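## Task

Take the white radish and the tomato out of the pan and place both completely inside the bag, in the space between its two layers. At the end every other object, including the white ball, must still be in the pan. The filled part of the bag must rest on the table. At most one corner of the bag may lie on an arm's base. No part of the bag may be in the pan, and none may stick out more than a finger's width past the table edge.

## Robot and tools

Robot: two arms, left_arm and right_arm. Each has six joints, always listed as waist, shoulder, elbow, wrist pitch, wrist yaw, wrist roll, and a two-finger gripper. Stated joint ranges in rad: waist -2.618 to 3.054, shoulder 0.000 to 3.142, elbow 0.000 to 3.142, wrist pitch -1.571 to 1.571, wrist yaw -1.571 to 1.571, wrist roll -2.094 to 2.094. The real ends may differ by up to 0.059 rad. Base poses in the scene frame: left_arm (-0.019, +0.343, +0.033) m, quat_wxyz (+1.000, 0, 0, -0.008); right_arm (-0.046, -0.254, +0.023) m, quat_wxyz (+1.000, 0, 0, +0.016). A camera stand sits behind the arms.

Frames: the scene frame has its origin at table-top height, halfway between the nominal bases. +z points up, +x points out over the table, and left_arm is on the +y side. Image left and right do not match the arm names. Each gripper's end_effector_position (m) and end_effector_quat_wxyz are given in that arm's own base frame. Fixed cameras and the table use the scene frame. The fingers point along the gripper's +z and spread along its y. The reported position is the spot between the pads, about 1 cm short of the tips. Expect errors of a few cm, larger at long reach.

The row: every movement command is built from rows of 14 numbers, each in [-1, 1]. The first 7 are left_arm: its six joints in the order above, then its opening. The last 7 are right_arm in the same layout. Both arms must always be filled in. Joint entries are offsets, not poses. They count from the arm's Joint targets as they stood when the action or move began, not from the previous row. A value of 1.0 equals 2.224 rad for waist, shoulder and elbow, and 8.485 rad for the three wrist joints. So to turn the elbow by 0.1 rad, write about 0.045. The opening is absolute: +1 fully open, -1 closed. Between those values it aims at that grip_measured reading. Sending 0 for a joint keeps its target; sending 0 for the opening commands that opening, so repeat the current value if you want to leave a gripper alone.

execute_actions: "actions" is a list of actions. Each action is a list of up to 15 rows, one per 1/30 s step; a short list repeats its last row to fill 15 steps. An action that would push a joint more than 0.059 rad past its range is rejected for both arms. Per step, targets can lead the measured angle by at most 0.339 rad (big joints) or 2.2 rad (wrists). Targets placing the gripper over 200 mm from where it is get scaled back. "cameras" picks images by name, ["all"] or []; an empty actions list returns all images by default.

move: "target" is one 14-number row or a list of up to 15 rows. All rows are offsets from the same starting Joint targets. All joints travel together, so grippers follow curves. Other options: "speed" in rad/s for the joint with the farthest to go, 0.01 to 12.57, default 0.5 (one value or one per target). "blend" in rad rounds corners between listed targets; 0 stops at each. "opening_speed", at least 0.2 per second on the -1..+1 scale, closes or opens gradually. "grip_force" is the per-pad limit in N, 10 to 50, one value or one per arm; it persists and lower values close slowly. "blocking": false returns after about 0.5 s while the move continues. The move ignores obstacles and the other arm. Its result adds a "move:" line: done, off_target (resting more than 0.035 rad from target), moving, held or fault, and possibly limits=held.

wait: "seconds" 0 to 10; arms keep their last command and a running move carries on. stop: brakes a running move, which needs some travel distance. zoom_image: "camera" (cam_head_left, cam_head_right, cam_high, cam_low, cam_left_wrist, cam_right_wrist) and "region" [x0, y0, x1, y1] in pixels from the top-left, at most 504 by 504, on the newest image of that camera. finished_scene: "scene" 1 or 2; it is final, and later calls go to the next scene.

Results: Joint positions (rad) and Joint velocities (rad/s) per arm, ending with the finger gap in m (0.094 fully open). Joint targets are what the next offsets count from. Tool commands give current gripper commands. grip_measured is the finger opening on the command scale; empty it may read up to 2.5 mm wide, and on a held part somewhat narrower than the part. Joint torques follow position order, carry offsets and noise, and joints 1 to 3 wrap at ±28 N m. "joint sent to its limit" means a joint reached its end. "joint command not followed" means the clearance check altered targets. MOTOR HOT appears at 75 °C; at 90 °C an OVER-TEMPERATURE FAULT folds that arm and disables it; at 100 °C it collapses. Holding loads, reaching far out or pushing against something heats motors.

Cautions: friction and weight can leave joints short, and tiny turns may not happen. Close slowly on soft items such as a tomato, banana or orange so they are not crushed. Release only items that are still, with the opening commanded well above grip_measured. Do not drop things, let anything fall off the table, or slam into the table or heavy objects. Keep the arms from pressing on each other, and never close one gripper on the other's fingers. To end a push, command targets back past the measured positions. Loose objects may get nudged by outside pushes now and then.

Each tool is called after ">>>" by a JSON object that holds its "method" and its "body".

## Session

>>> {"method": "execute_actions", "body": {"actions": []}}

Scene clock: 0.00 s.
left_arm: end_effector_position=(+0.3974, +0.0047, +0.0922) grip_measured=+1.000 end_effector_quat_wxyz=(+0.578, -0.041, +0.815, -0.009) | right_arm: end_effector_position=(+0.3882, -0.0036, +0.0938) grip_measured=+1.000 end_effector_quat_wxyz=(+0.584, +0.004, +0.812, -0.010)
Joint positions: left_arm=[-0.004 1.548 0.371 0.839 -0.036 -0.079 0.094] | right_arm=[0 1.515 0.33 0.862 0.022 -0.005 0.094]
Joint velocities: within noise
Joint torques (N m): no reading
Heat: left arm: 25 °C; right arm: 28 °C.
Joint targets: left_arm=[-0.004 1.545 0.375 0.833 -0.036 -0.079] | right_arm=[0.000 1.507 0.340 0.875 0.022 -0.005]
Tool commands: left_gripper/opening=+1.0 right_gripper/opening=+1.0

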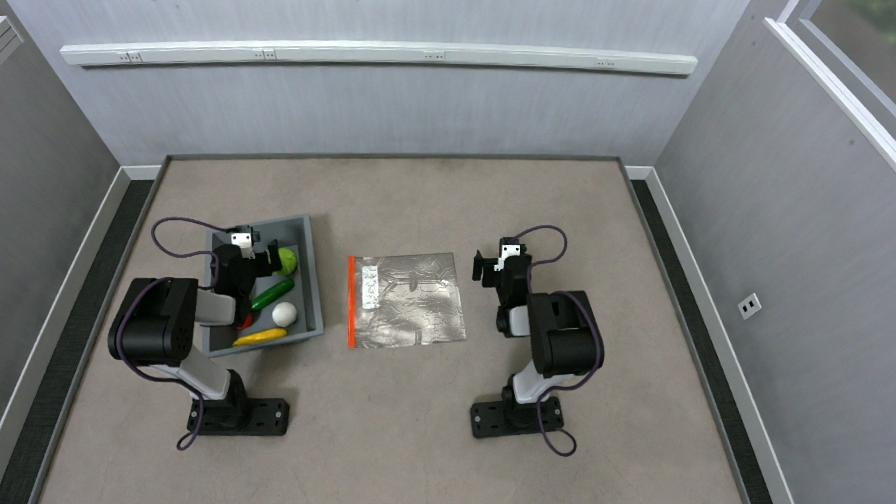

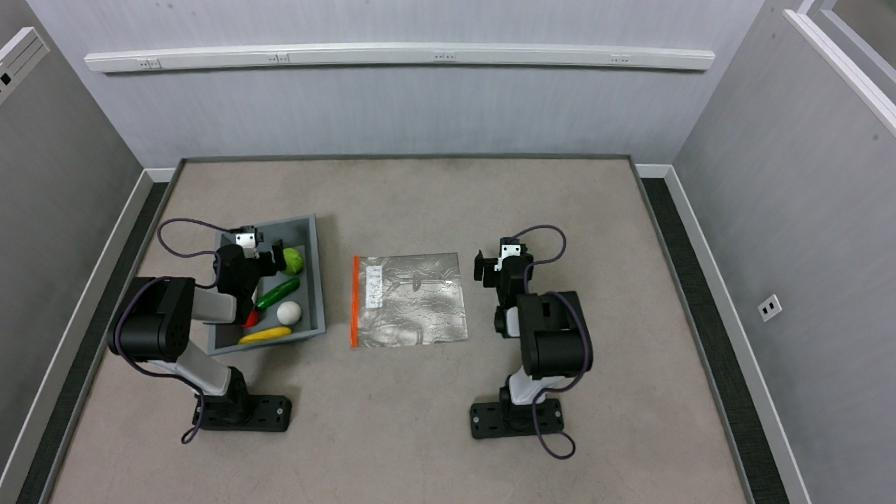

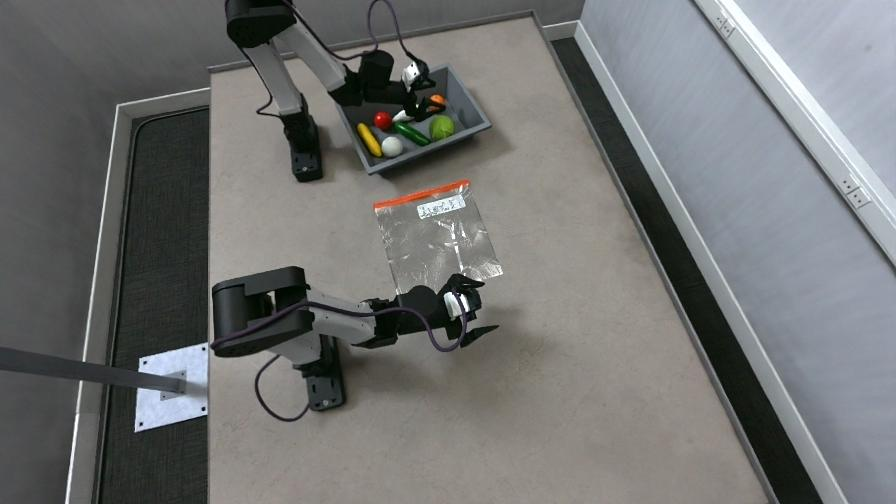

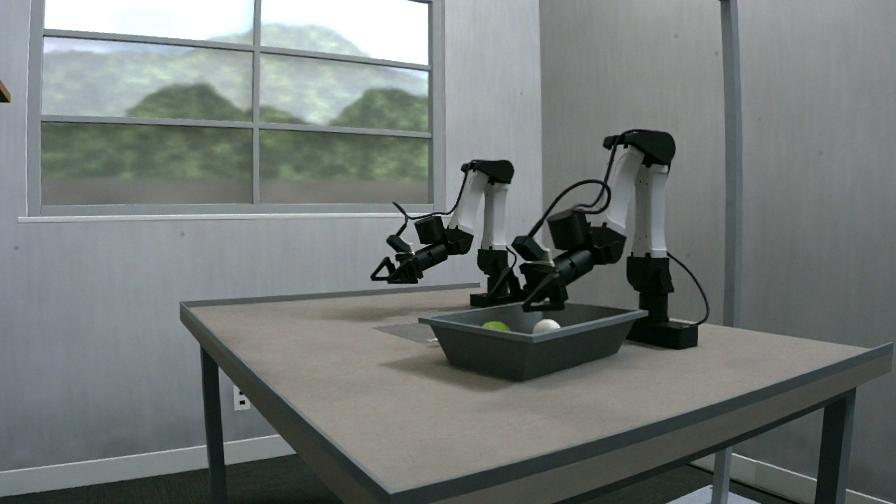

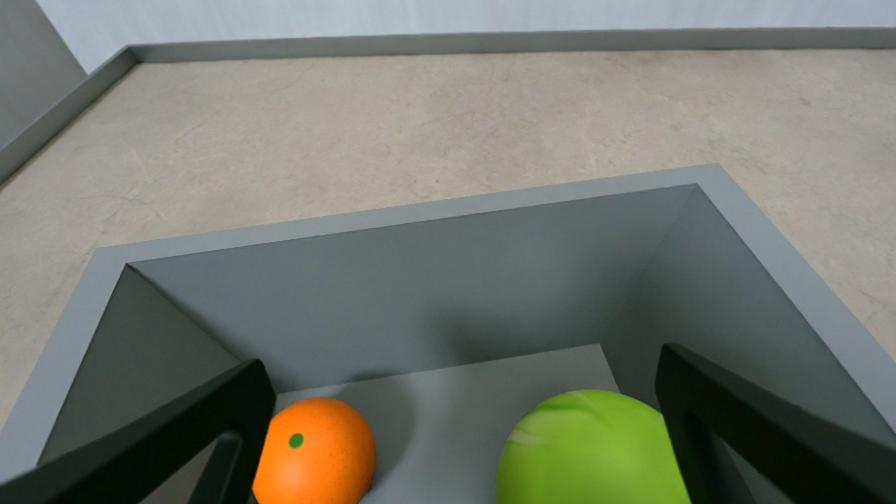

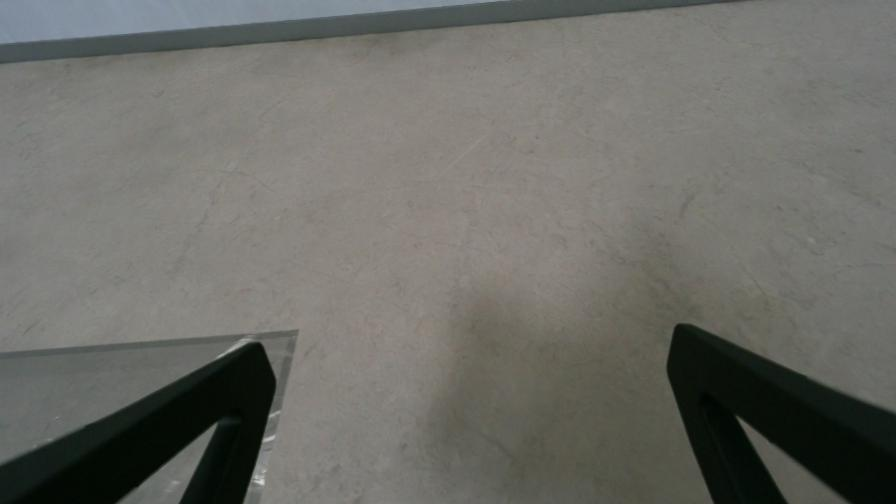

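>>> {"method": "zoom_image", "body": {"camera": "cam_head_left", "region": [330, 230, 490, 370]}}

>>> {"method": "zoom_image", "body": {"camera": "cam_high", "region": [340, 160, 520, 300]}}

>>> {"method": "zoom_image", "body": {"camera": "cam_high", "region": [330, 50, 510, 180]}}

>>> {"method": "zoom_image", "body": {"camera": "cam_low", "region": [360, 290, 660, 390]}}

Scaled by 3.150 from the camera's 896x504 image, which has a finer 1280x720 frame.

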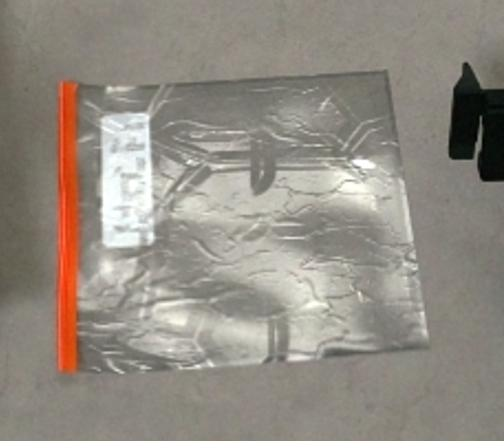

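Scaled by 2.800 from the camera's 896x504 image, which has a finer 1280x720 frame.

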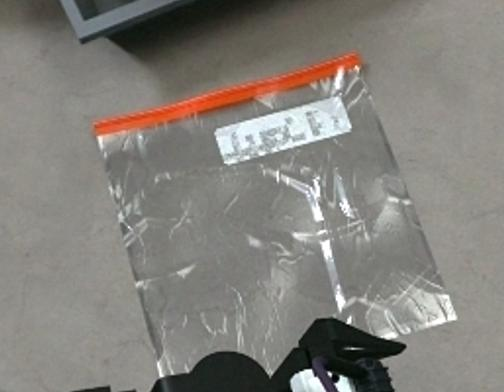

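Scaled by 2.800 from the camera's 896x504 image, which has a finer 1280x720 frame.

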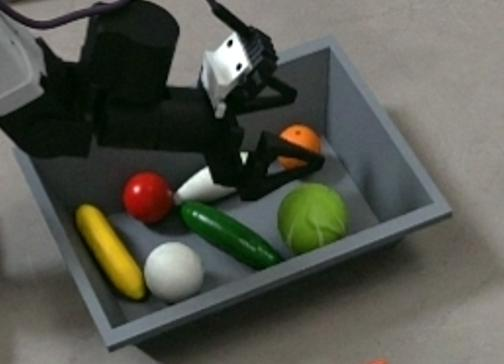

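Scaled by 1.680 from the camera's 896x504 image, which has a finer 1280x720 frame.

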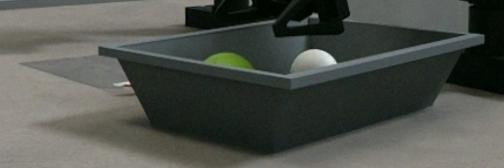

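>>> {"method": "move", "body": {"target": [[-0.0, -0.06, 0.25, 0, 0.0042, 0.0093, 1, 0.18, 0.12, 0.35, -0.1, -0.0026, 0, 1],[0, -0.1286, 0.508, -0.2745, 0.0042, 0.0093, 1, 0.3786, 0.2478, 0.6996, -0.2372, -0.0026, 0, 1]], "speed": 1.2, "blend": 0.2, "cameras": ["all"]}}

Scene clock: 7.37 s.
left_arm: end_effector_position=(+0.2422, +0.0019, +0.2403) grip_measured=+1.000 end_effector_quat_wxyz=(+0.152, -0.005, +0.988, +0.007) | right_arm: end_effector_position=(+0.3044, +0.3389, +0.1260) grip_measured=+1.000 end_effector_quat_wxyz=(+0.121, -0.407, +0.904, +0.050)
Joint positions: left_arm=[-0.004 1.268 1.485 -1.482 -0.017 -0.012 0.094] | right_arm=[0.841 2.041 1.867 -1.135 0.006 -0.005 0.094]
Joint torques (N m): left_arm=[0.24 -4.04 8.83 0.95 0.15 0.06] | right_arm=[0.18 -8.9 9.26 0.76 -0.08 0.04]
Heat: left arm: 27 °C; right arm: 29 °C.
Joint targets: left_arm=[-0.004 1.259 1.505 -1.496 -0.001 0.000] | right_arm=[0.843 2.058 1.897 -1.137 0.000 -0.005]
move: done

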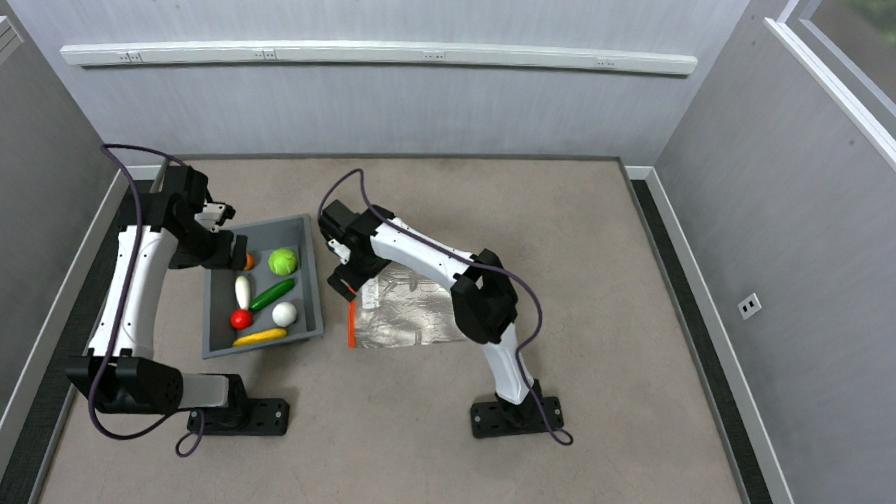

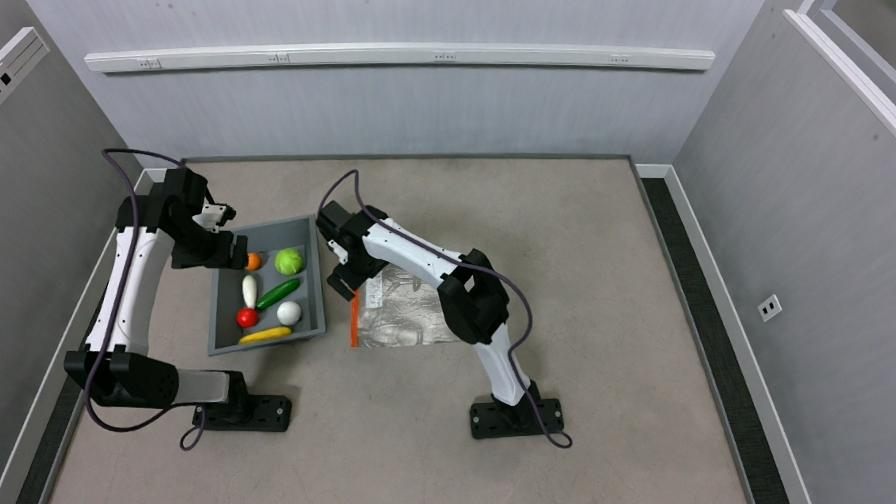

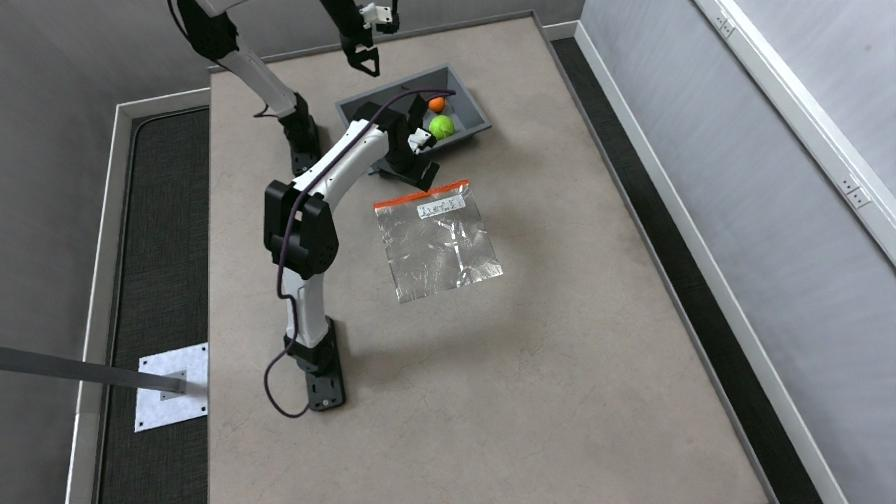

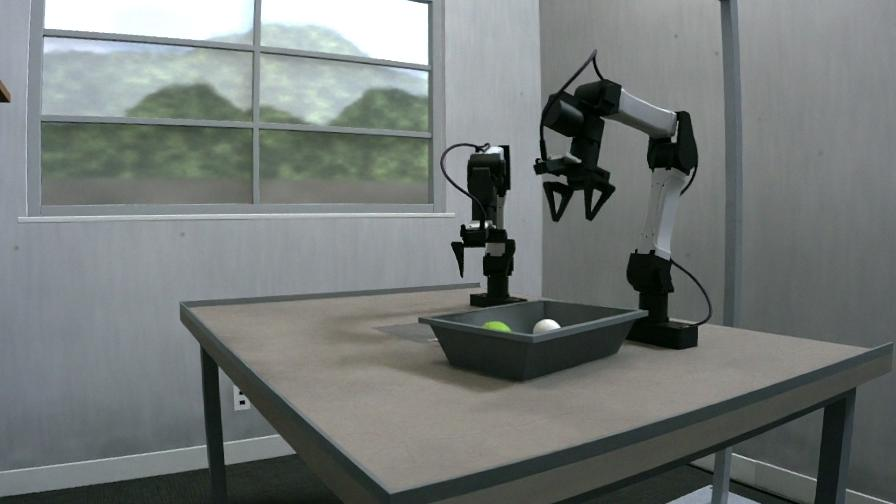

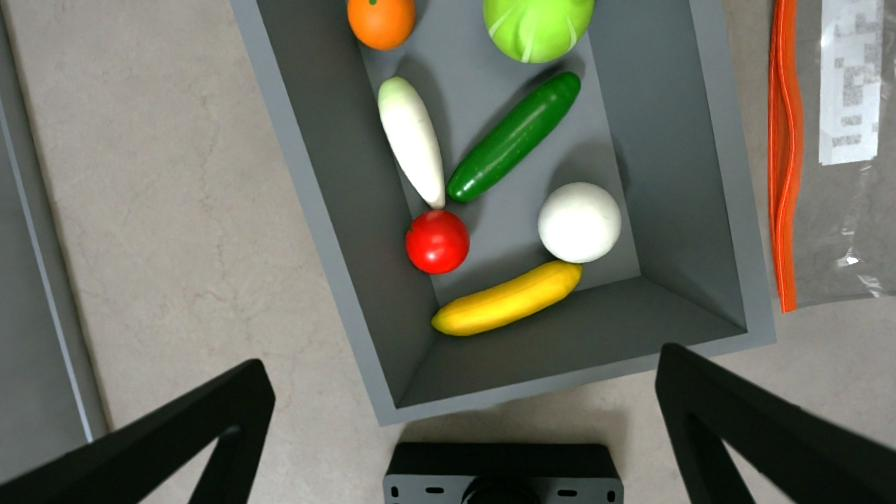

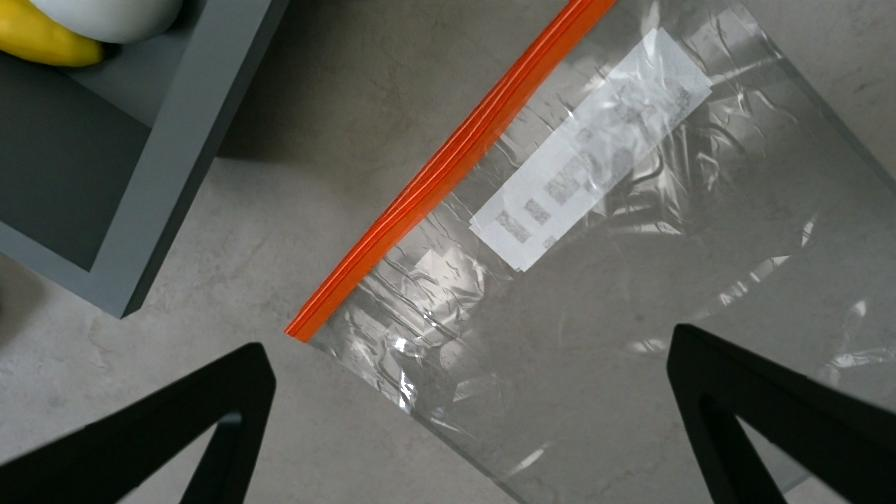

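>>> {"method": "zoom_image", "body": {"camera": "cam_right_wrist", "region": [270, 180, 470, 420]}}

>>> {"method": "zoom_image", "body": {"camera": "cam_right_wrist", "region": [450, 0, 650, 200]}}

>>> {"method": "zoom_image", "body": {"camera": "cam_left_wrist", "region": [740, 0, 896, 330]}}

Scaled by 2.100 from the camera's 896x504 image, which has a finer 1280x720 frame.

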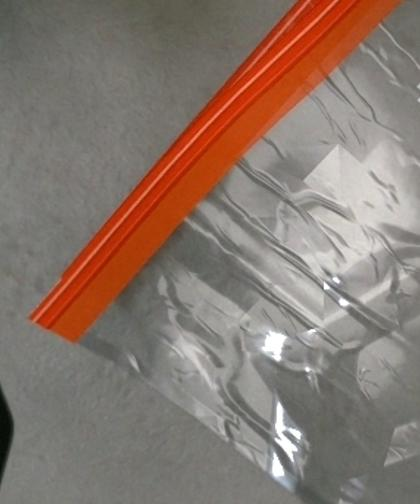

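Scaled by 2.520 from the camera's 896x504 image, which has a finer 1280x720 frame.

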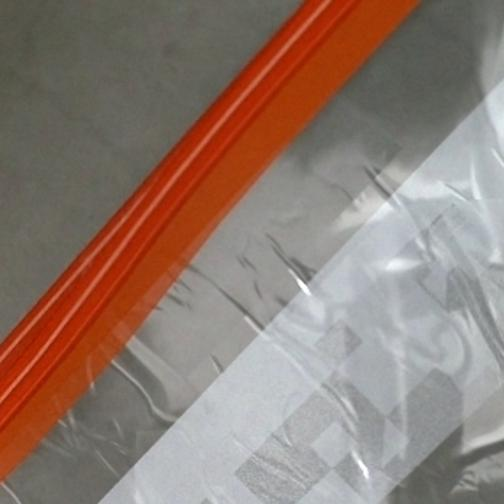

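Scaled by 1.527 from the camera's 896x504 image, which has a finer 1280x720 frame.

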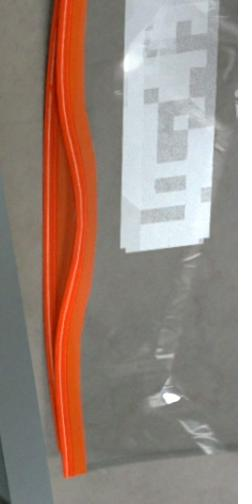

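>>> {"method": "move", "body": {"target": [[0,0,0,0,0,0,1,-0.1777,-0.1106,-0.1897,-0.0114,0,0,-0.1],[0,0,0,0,0,0,1,-0.1777,-0.0699,-0.3035,0.0291,0,0,-0.1]], "speed": [1.0,0.5], "cameras": ["cam_right_wrist","cam_high","cam_left_wrist"]}}

Scene clock: 13.17 s.
left_arm: end_effector_position=(+0.2422, +0.0019, +0.2403) grip_measured=+1.000 end_effector_quat_wxyz=(+0.152, -0.005, +0.988, +0.007) | right_arm: end_effector_position=(+0.3001, +0.1426, +0.0105) grip_measured=-0.099 end_effector_quat_wxyz=(-0.001, -0.223, +0.975, -0.001)
Joint positions: left_arm=[-0.004 1.268 1.485 -1.483 -0.017 -0.012 0.094] | right_arm=[0.445 1.893 1.222 -0.902 0.002 -0.005 0.042]
Joint torques (N m): left_arm=[0.23 -4.04 8.81 0.95 0.14 0.07] | right_arm=[0.34 -7.49 5.46 0.38 -0.04 0.05]
Heat: left arm: 27 °C; right arm: 31 °C.
Joint targets: left_arm=[-0.004 1.259 1.505 -1.496 -0.001 0.000] | right_arm=[0.448 1.902 1.221 -0.890 0.000 -0.005]
move: done
Images, in order (width x height): cam_high 896x504, cam_left_wrist 896x504, cam_right_wrist 896x504.

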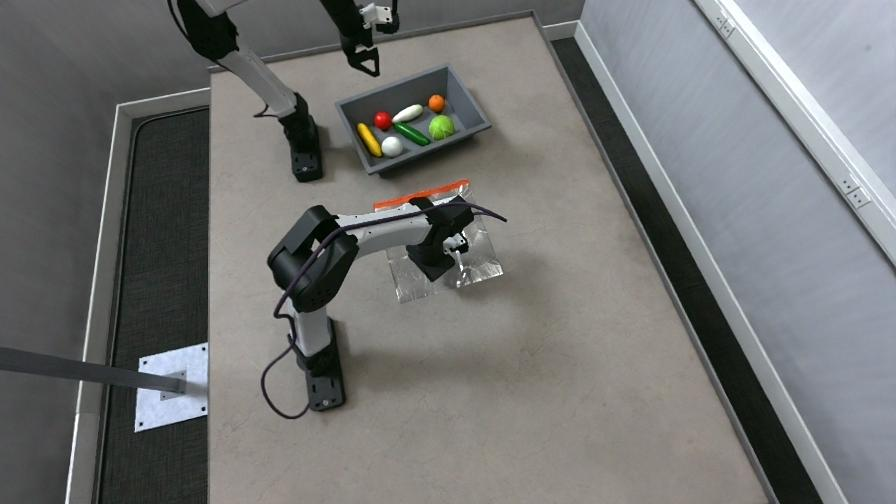

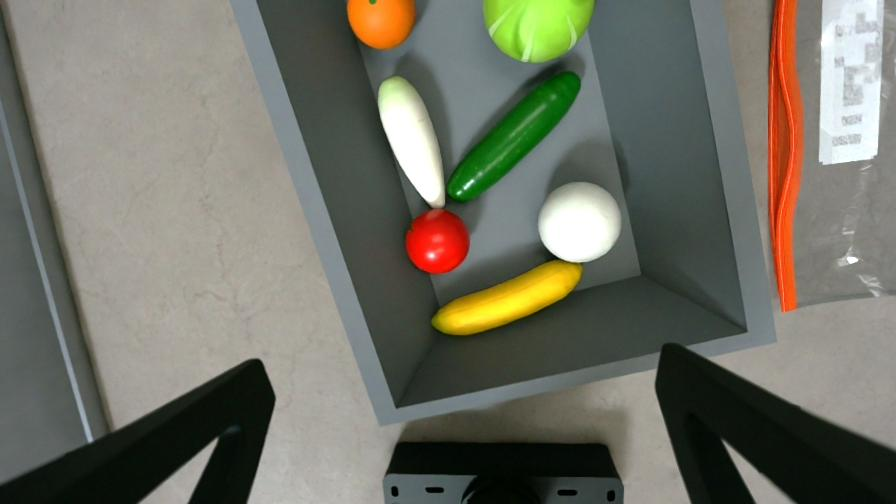

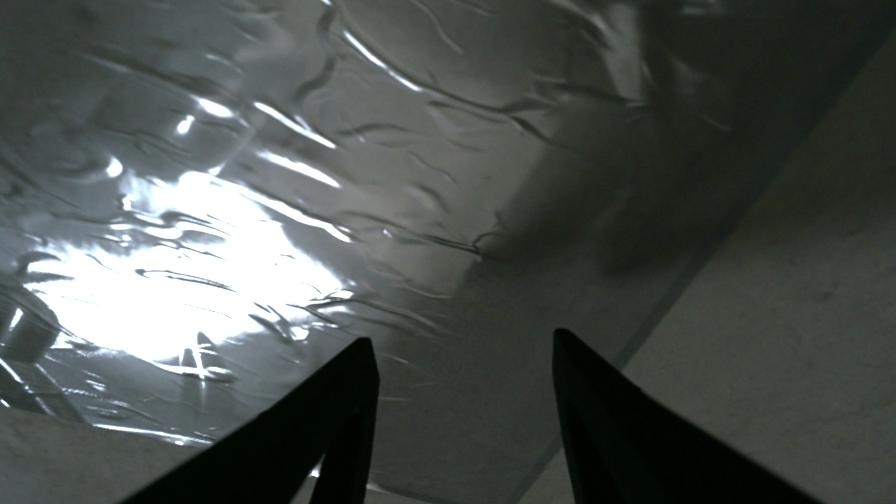

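>>> {"method": "move", "body": {"target": [[0,0,0,0,0,0,1,-0.0451,0.1319,0.1996,-0.0178,0,0,-0.1],[0,0,0,0,0,0,1,-0.0451,0.1413,0.1835,-0.0111,0,0,-0.1]], "speed": [0.5,0.2], "cameras": ["cam_right_wrist","cam_head_left"]}}

Scene clock: 17.90 s.
left_arm: end_effector_position=(+0.2422, +0.0019, +0.2403) grip_measured=+1.000 end_effector_quat_wxyz=(+0.152, -0.005, +0.988, +0.007) | right_arm: end_effector_position=(+0.3908, +0.1425, -0.0026) grip_measured=-0.099 end_effector_quat_wxyz=(+0.003, -0.176, +0.984, +0.000)
Joint positions: left_arm=[-0.004 1.268 1.485 -1.483 -0.017 -0.012 0.094] | right_arm=[0.35 2.201 1.633 -0.996 0.002 -0.005 0.042]
Joint torques (N m): left_arm=[0.24 -4.04 8.8 0.96 0.14 0.07] | right_arm=[-0.27 -9.54 5.44 0.41 -0.04 0.05]
Heat: left arm: 28 °C; right arm: 31 °C.
Joint targets: left_arm=[-0.004 1.259 1.505 -1.496 -0.001 0.000] | right_arm=[0.347 2.217 1.630 -0.984 0.000 -0.005]
move: done
Images, in order (width x height): cam_head_left 896x504, cam_right_wrist 896x504.

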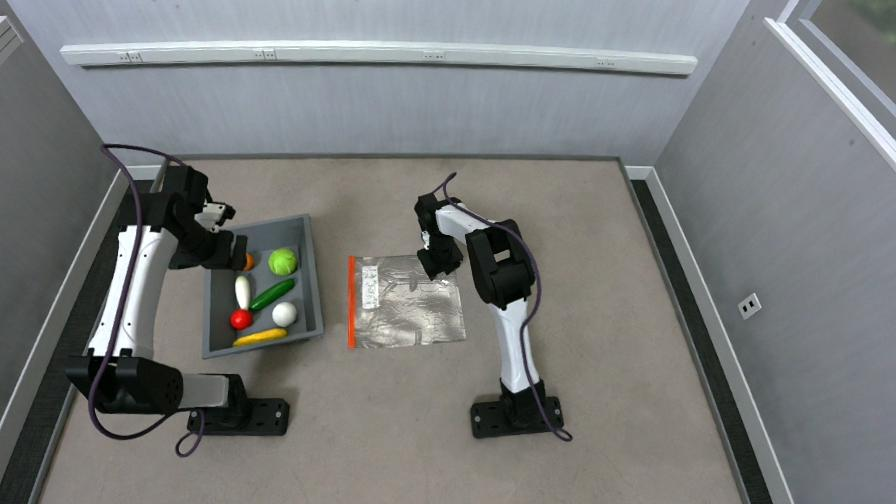

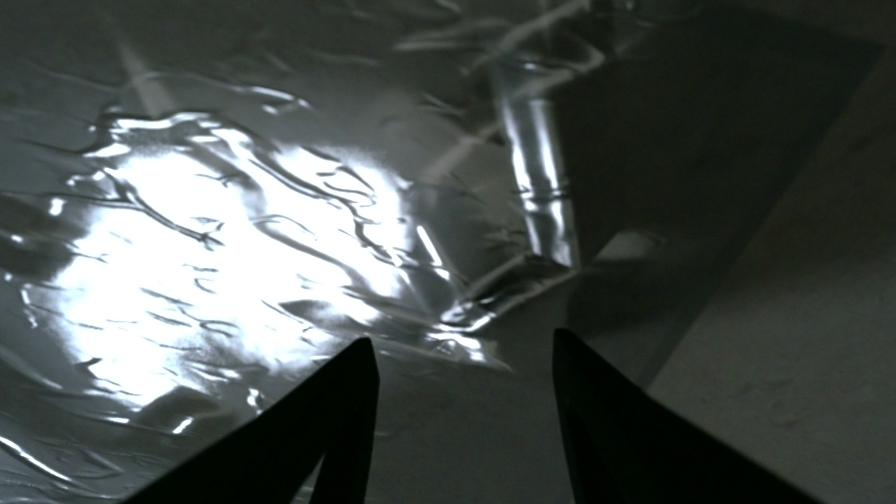

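>>> {"method": "move", "body": {"target": [0,0,0,0,0,0,1,0,0.0065,-0.009,0.0035,0,0,-0.1], "speed": 0.2, "cameras": ["cam_right_wrist"]}}

Scene clock: 18.80 s.
left_arm: end_effector_position=(+0.2422, +0.0019, +0.2403) grip_measured=+1.000 end_effector_quat_wxyz=(+0.152, -0.005, +0.988, +0.007) | right_arm: end_effector_position=(+0.3907, +0.1424, -0.0080) grip_measured=-0.099 end_effector_quat_wxyz=(+0.003, -0.176, +0.984, +0.000)
Joint positions: left_arm=[-0.004 1.268 1.485 -1.483 -0.017 -0.012 0.094] | right_arm=[0.35 2.208 1.621 -0.977 0.002 -0.005 0.042]
Joint torques (N m): left_arm=[0.2 -4.05 8.81 0.97 0.14 0.07] | right_arm=[-0.28 -8.77 4.66 0.52 -0.04 0.04]
Heat: left arm: 28 °C; right arm: 31 °C.
Joint targets: left_arm=[-0.004 1.259 1.505 -1.496 -0.001 0.000] | right_arm=[0.347 2.231 1.610 -0.955 0.000 -0.005]
move: done
Images, in order (width x height): cam_right_wrist 896x504.

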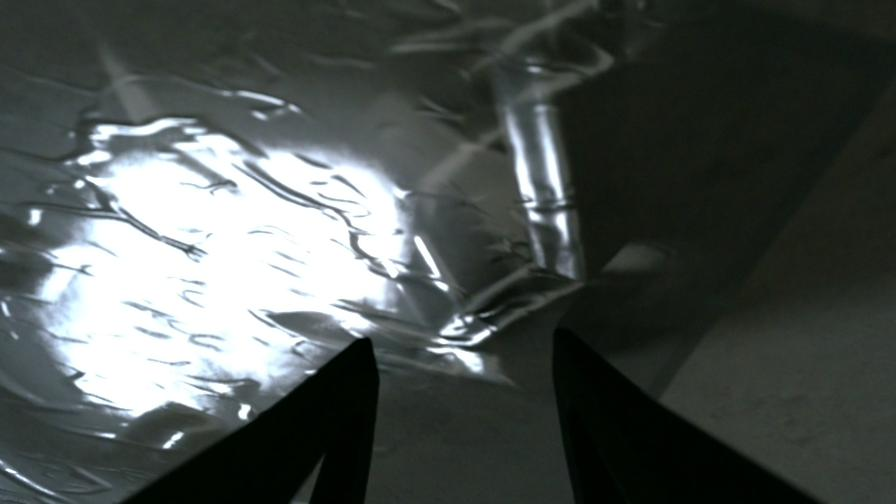

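>>> {"method": "move", "body": {"target": [0,0,0,0,0,0,1,0,0.0065,-0.009,0.0035,0,0,-0.1], "speed": 0.2}}

>>> {"method": "move", "body": {"target": [0,0,0,0,0,0,1,0,0,0,0,0,0,-1], "opening_speed": 0.5, "grip_force": [50,25], "cameras": ["cam_right_wrist"]}}

Scene clock: 20.00 s.
left_arm: end_effector_position=(+0.2422, +0.0019, +0.2403) grip_measured=+1.000 end_effector_quat_wxyz=(+0.152, -0.005, +0.988, +0.007) | right_arm: end_effector_position=(+0.3905, +0.1423, -0.0091) grip_measured=-0.099 end_effector_quat_wxyz=(+0.004, -0.176, +0.984, +0.000)
Joint positions: left_arm=[-0.004 1.268 1.485 -1.483 -0.017 -0.012 0.094] | right_arm=[0.35 2.208 1.616 -0.972 0.002 -0.005 0.042]
Joint torques (N m): left_arm=[0.2 -4.03 8.84 0.95 0.14 0.06] | right_arm=[-0.25 -7.58 3.21 0.77 -0.04 0.05]
Heat: left arm: 28 °C; right arm: 32 °C.
Joint targets: left_arm=[-0.004 1.259 1.505 -1.496 -0.001 0.000] | right_arm=[0.347 2.245 1.590 -0.925 0.000 -0.005]
move: off_target (right_arm); right_arm: the wrist pitch is farthest, 0.047 rad from its target

Scene clock: 23.00 s.
left_arm: end_effector_position=(+0.2422, +0.0019, +0.2403) grip_measured=+1.000 end_effector_quat_wxyz=(+0.152, -0.005, +0.988, +0.007) | right_arm: end_effector_position=(+0.3955, +0.1422, -0.0090) grip_measured=-0.990 end_effector_quat_wxyz=(+0.014, -0.176, +0.984, -0.002)
Joint positions: left_arm=[-0.004 1.268 1.485 -1.483 -0.017 -0.012 0.094] | right_arm=[0.349 2.208 1.616 -0.953 0.009 -0.005 0]
Joint torques (N m): left_arm=[0.2 -4.04 8.83 0.97 0.14 0.07] | right_arm=[-0.13 -7.58 3.22 0.62 -0.1 0.05]
Heat: left arm: 29 °C; right arm: 32 °C.
Joint targets: left_arm=[-0.004 1.259 1.505 -1.496 -0.001 0.000] | right_arm=[0.347 2.245 1.590 -0.925 0.000 -0.005]
grip_force (N): 50, 25
move: off_target (right_arm); right_arm: the shoulder is farthest, 0.037 rad from its target
Images, in order (width x height): cam_right_wrist 896x504.

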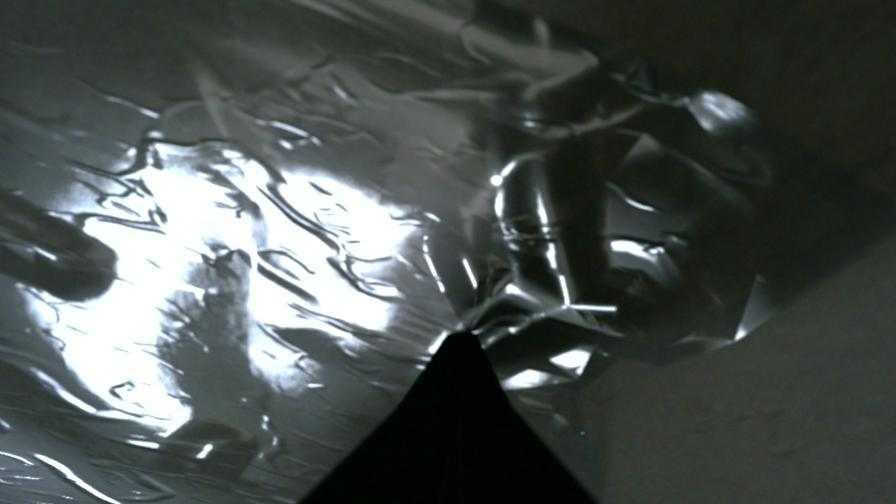

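>>> {"method": "move", "body": {"target": [[0,0,0,0,0,0,1,-0.0751,-0.0454,-0.0166,-0.0065,0,-0.025,-1],[0,0,0,0,0,0,1,-0.1532,-0.0598,-0.04,-0.0041,0,-0.055,-1]], "speed": 0.3, "blend": 0.1, "cameras": ["cam_head_left","cam_high","cam_right_wrist","cam_left_wrist"]}}

Scene clock: 25.80 s.
left_arm: end_effector_position=(+0.2422, +0.0019, +0.2403) grip_measured=+1.000 end_effector_quat_wxyz=(+0.152, -0.005, +0.988, +0.007) | right_arm: end_effector_position=(+0.3917, +0.0081, -0.0091) grip_measured=-0.991 end_effector_quat_wxyz=(-0.008, -0.236, +0.972, +0.010)
Joint positions: left_arm=[-0.004 1.268 1.485 -1.483 -0.017 -0.012 0.094] | right_arm=[0.013 2.146 1.514 -0.959 -0.017 -0.464 0]
Joint torques (N m): left_arm=[0.17 -4.04 8.79 0.95 0.15 0.06] | right_arm=[-0.61 -13.2 4.33 0.24 0.11 -0.03]
Heat: left arm: 29 °C; right arm: 33 °C.
Joint targets: left_arm=[-0.004 1.259 1.505 -1.496 -0.001 0.000] | right_arm=[0.006 2.113 1.501 -0.960 0.000 -0.472]
grip_force (N): 50, 25
move: done
Images, in order (width x height): cam_head_left 896x504, cam_high 896x504, cam_left_wrist 896x504, cam_right_wrist 896x504.

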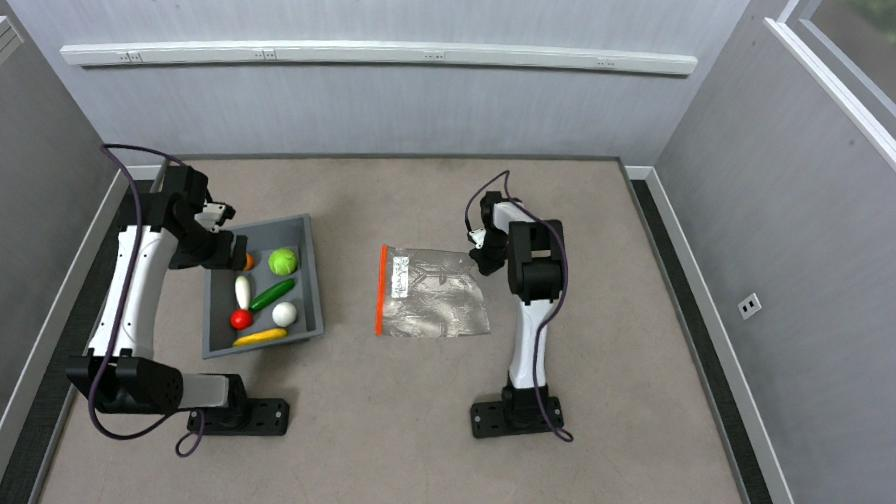

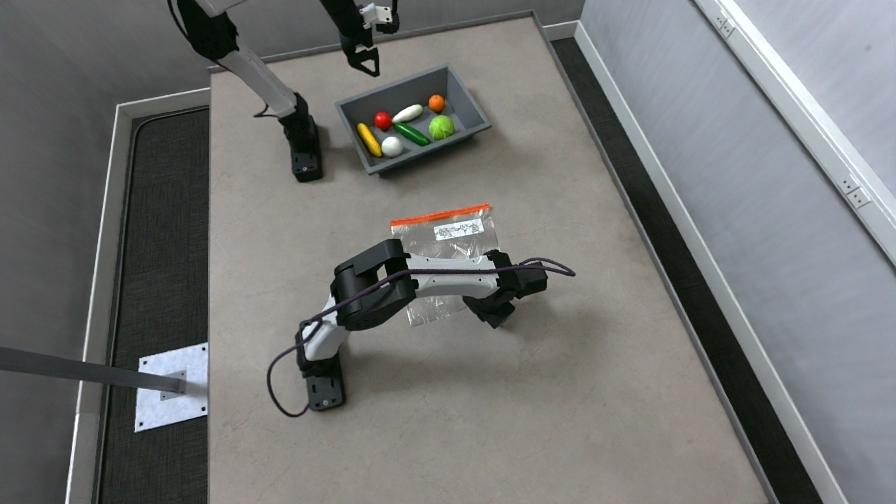

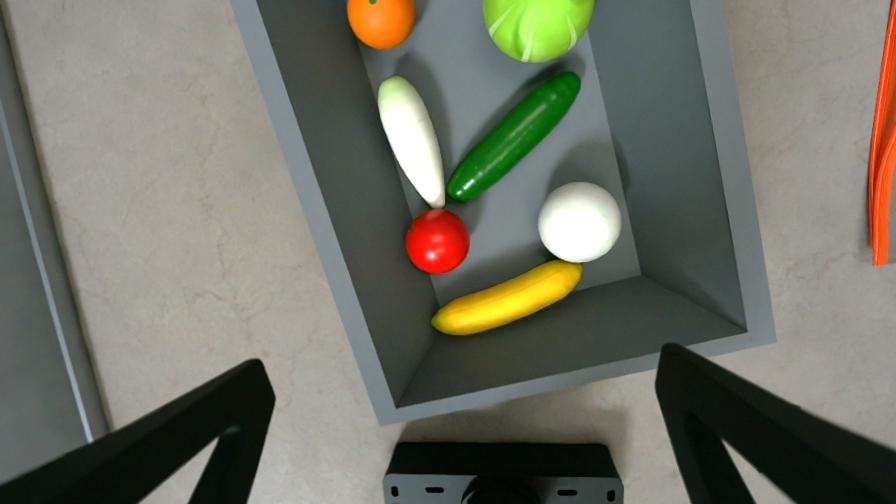

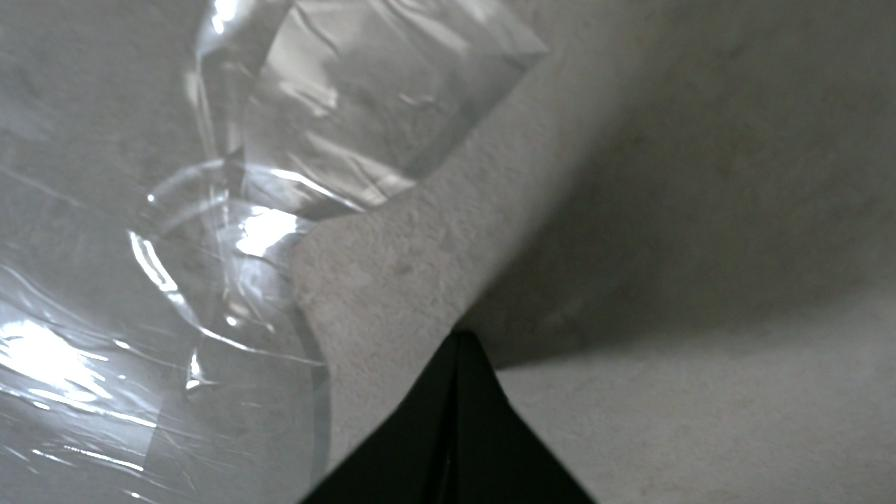

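>>> {"method": "move", "body": {"target": [[0,0,0,0,0,0,1,0.1223,-0.0542,0.0126,-0.0173,0,0.0556,0.1],[0,0,0,0,0,0,1,0.1223,-0.0131,-0.0589,0.0121,0,0.0556,0.1]], "speed": [0.6,0.3]}}

>>> {"method": "move", "body": {"target": [0,0,0,0,0,0,1,0,0,0,0,0,0,-1], "opening_speed": 0.6, "grip_force": [50,45], "cameras": ["cam_right_wrist"]}}

Scene clock: 29.40 s.
left_arm: end_effector_position=(+0.2422, +0.0019, +0.2403) grip_measured=+1.000 end_effector_quat_wxyz=(+0.152, -0.005, +0.988, +0.007) | right_arm: end_effector_position=(+0.3566, +0.1030, -0.0089) grip_measured=+0.099 end_effector_quat_wxyz=(-0.004, -0.141, +0.990, +0.001)
Joint positions: left_arm=[-0.004 1.268 1.485 -1.483 -0.017 -0.012 0.094] | right_arm=[0.279 2.062 1.383 -0.899 -0.004 -0.004 0.052]
Joint torques (N m): left_arm=[0.21 -4.04 8.83 0.96 0.14 0.07] | right_arm=[-0.08 -7.65 4.25 0.63 0.01 0.12]
Heat: left arm: 29 °C; right arm: 34 °C.
Joint targets: left_arm=[-0.004 1.259 1.505 -1.496 -0.001 0.000] | right_arm=[0.278 2.083 1.370 -0.857 0.000 0.000]
grip_force (N): 50, 25
move: off_target (right_arm); right_arm: the wrist pitch is farthest, 0.042 rad from its target

Scene clock: 31.50 s.
left_arm: end_effector_position=(+0.2422, +0.0019, +0.2403) grip_measured=+1.000 end_effector_quat_wxyz=(+0.152, -0.005, +0.988, +0.007) | right_arm: end_effector_position=(+0.3623, +0.1033, -0.0089) grip_measured=-0.990 end_effector_quat_wxyz=(+0.008, -0.141, +0.990, -0.001)
Joint positions: left_arm=[-0.004 1.268 1.485 -1.483 -0.017 -0.012 0.094] | right_arm=[0.279 2.062 1.383 -0.876 0.004 -0.004 0]
Joint torques (N m): left_arm=[0.21 -4.03 8.83 0.96 0.15 0.07] | right_arm=[-0.03 -7.77 4.31 0.51 -0.06 0.1]
Heat: left arm: 29 °C; right arm: 35 °C.
Joint targets: left_arm=[-0.004 1.259 1.505 -1.496 -0.001 0.000] | right_arm=[0.279 2.083 1.370 -0.857 0.000 0.000]
grip_force (N): 50, 45
move: done
Images, in order (width x height): cam_right_wrist 896x504.

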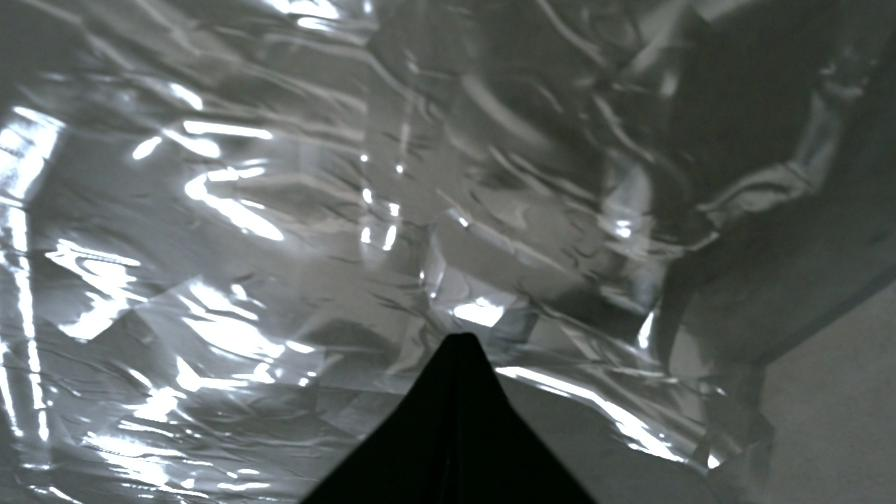

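>>> {"method": "move", "body": {"target": [0,0,0,0,0,0,1,-0.0971,-0.0355,-0.0247,-0.0029,0,-0.0295,-1], "speed": 0.25, "cameras": ["cam_head_left","cam_high","cam_right_wrist"]}}

Scene clock: 33.37 s.
left_arm: end_effector_position=(+0.2422, +0.0019, +0.2403) grip_measured=+1.000 end_effector_quat_wxyz=(+0.152, -0.005, +0.988, +0.007) | right_arm: end_effector_position=(+0.3612, +0.0304, -0.0087) grip_measured=-0.991 end_effector_quat_wxyz=(+0.000, -0.155, +0.988, +0.015)
Joint positions: left_arm=[-0.004 1.268 1.485 -1.483 -0.017 -0.012 0.094] | right_arm=[0.07 2.028 1.331 -0.876 -0.03 -0.241 0]
Joint torques (N m): left_arm=[0.2 -4.01 8.85 0.96 0.14 0.06] | right_arm=[-0.68 -11.33 3.95 0.22 0.23 -0.05]
Heat: left arm: 30 °C; right arm: 35 °C.
Joint targets: left_arm=[-0.004 1.259 1.505 -1.496 -0.001 0.000] | right_arm=[0.062 2.004 1.315 -0.882 0.000 -0.250]
grip_force (N): 50, 45
move: done
Images, in order (width x height): cam_head_left 896x504, cam_high 896x504, cam_right_wrist 896x504.

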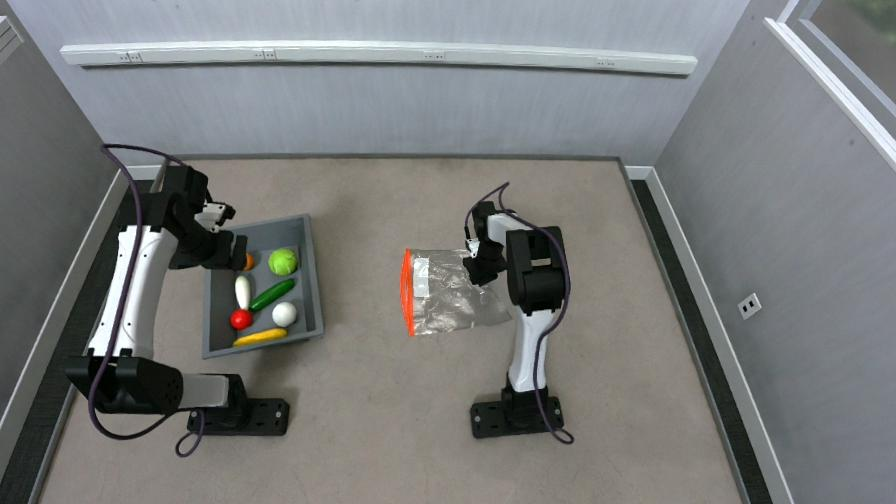

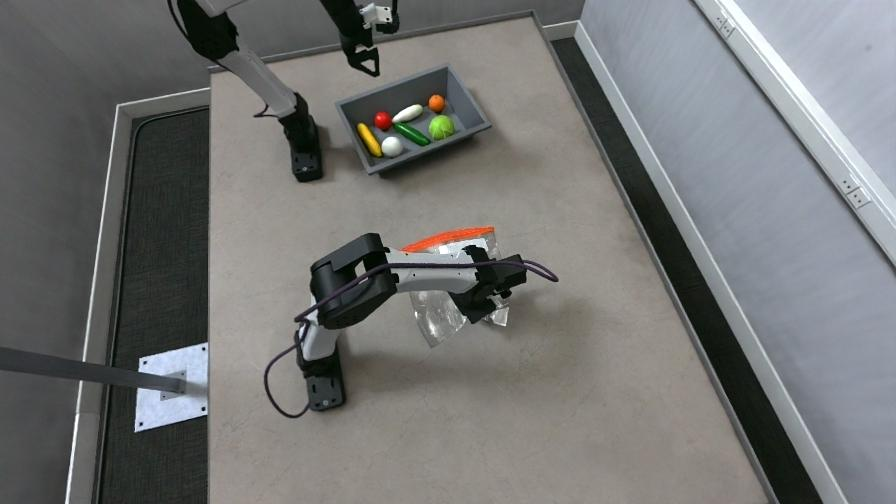

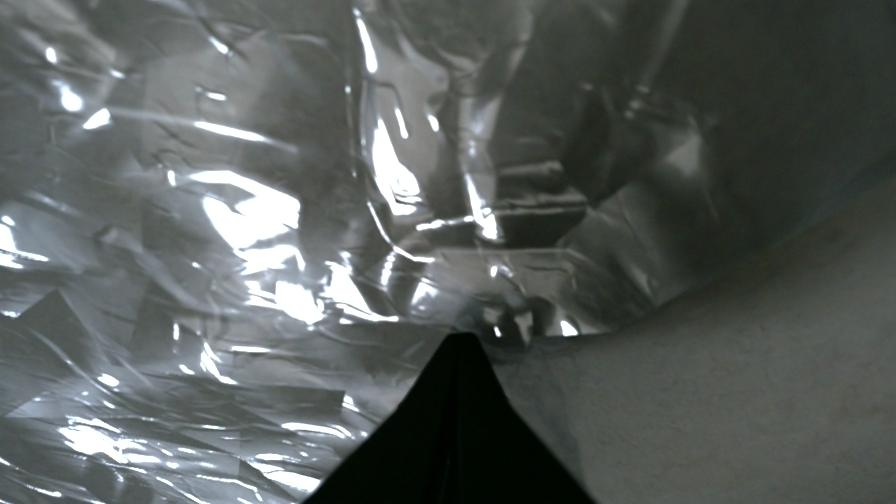

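>>> {"method": "zoom_image", "body": {"camera": "cam_high", "region": [380, 200, 530, 290]}}

>>> {"method": "zoom_image", "body": {"camera": "cam_head_left", "region": [380, 230, 500, 350]}}

Scaled by 3.360 from the camera's 896x504 image, which has a finer 1280x720 frame.

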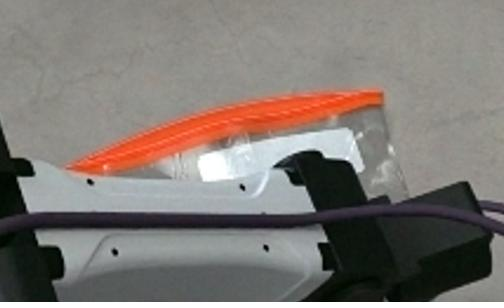

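Scaled by 4.200 from the camera's 896x504 image, which has a finer 1280x720 frame.

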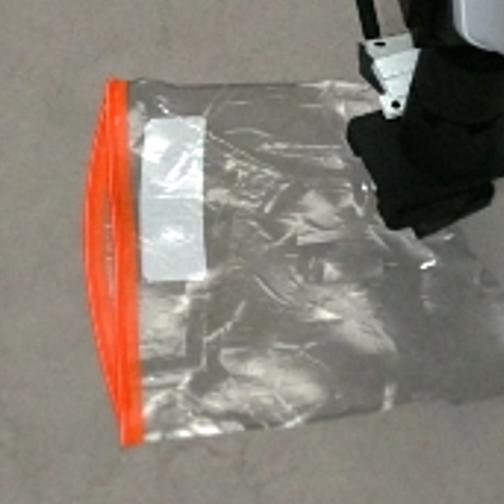

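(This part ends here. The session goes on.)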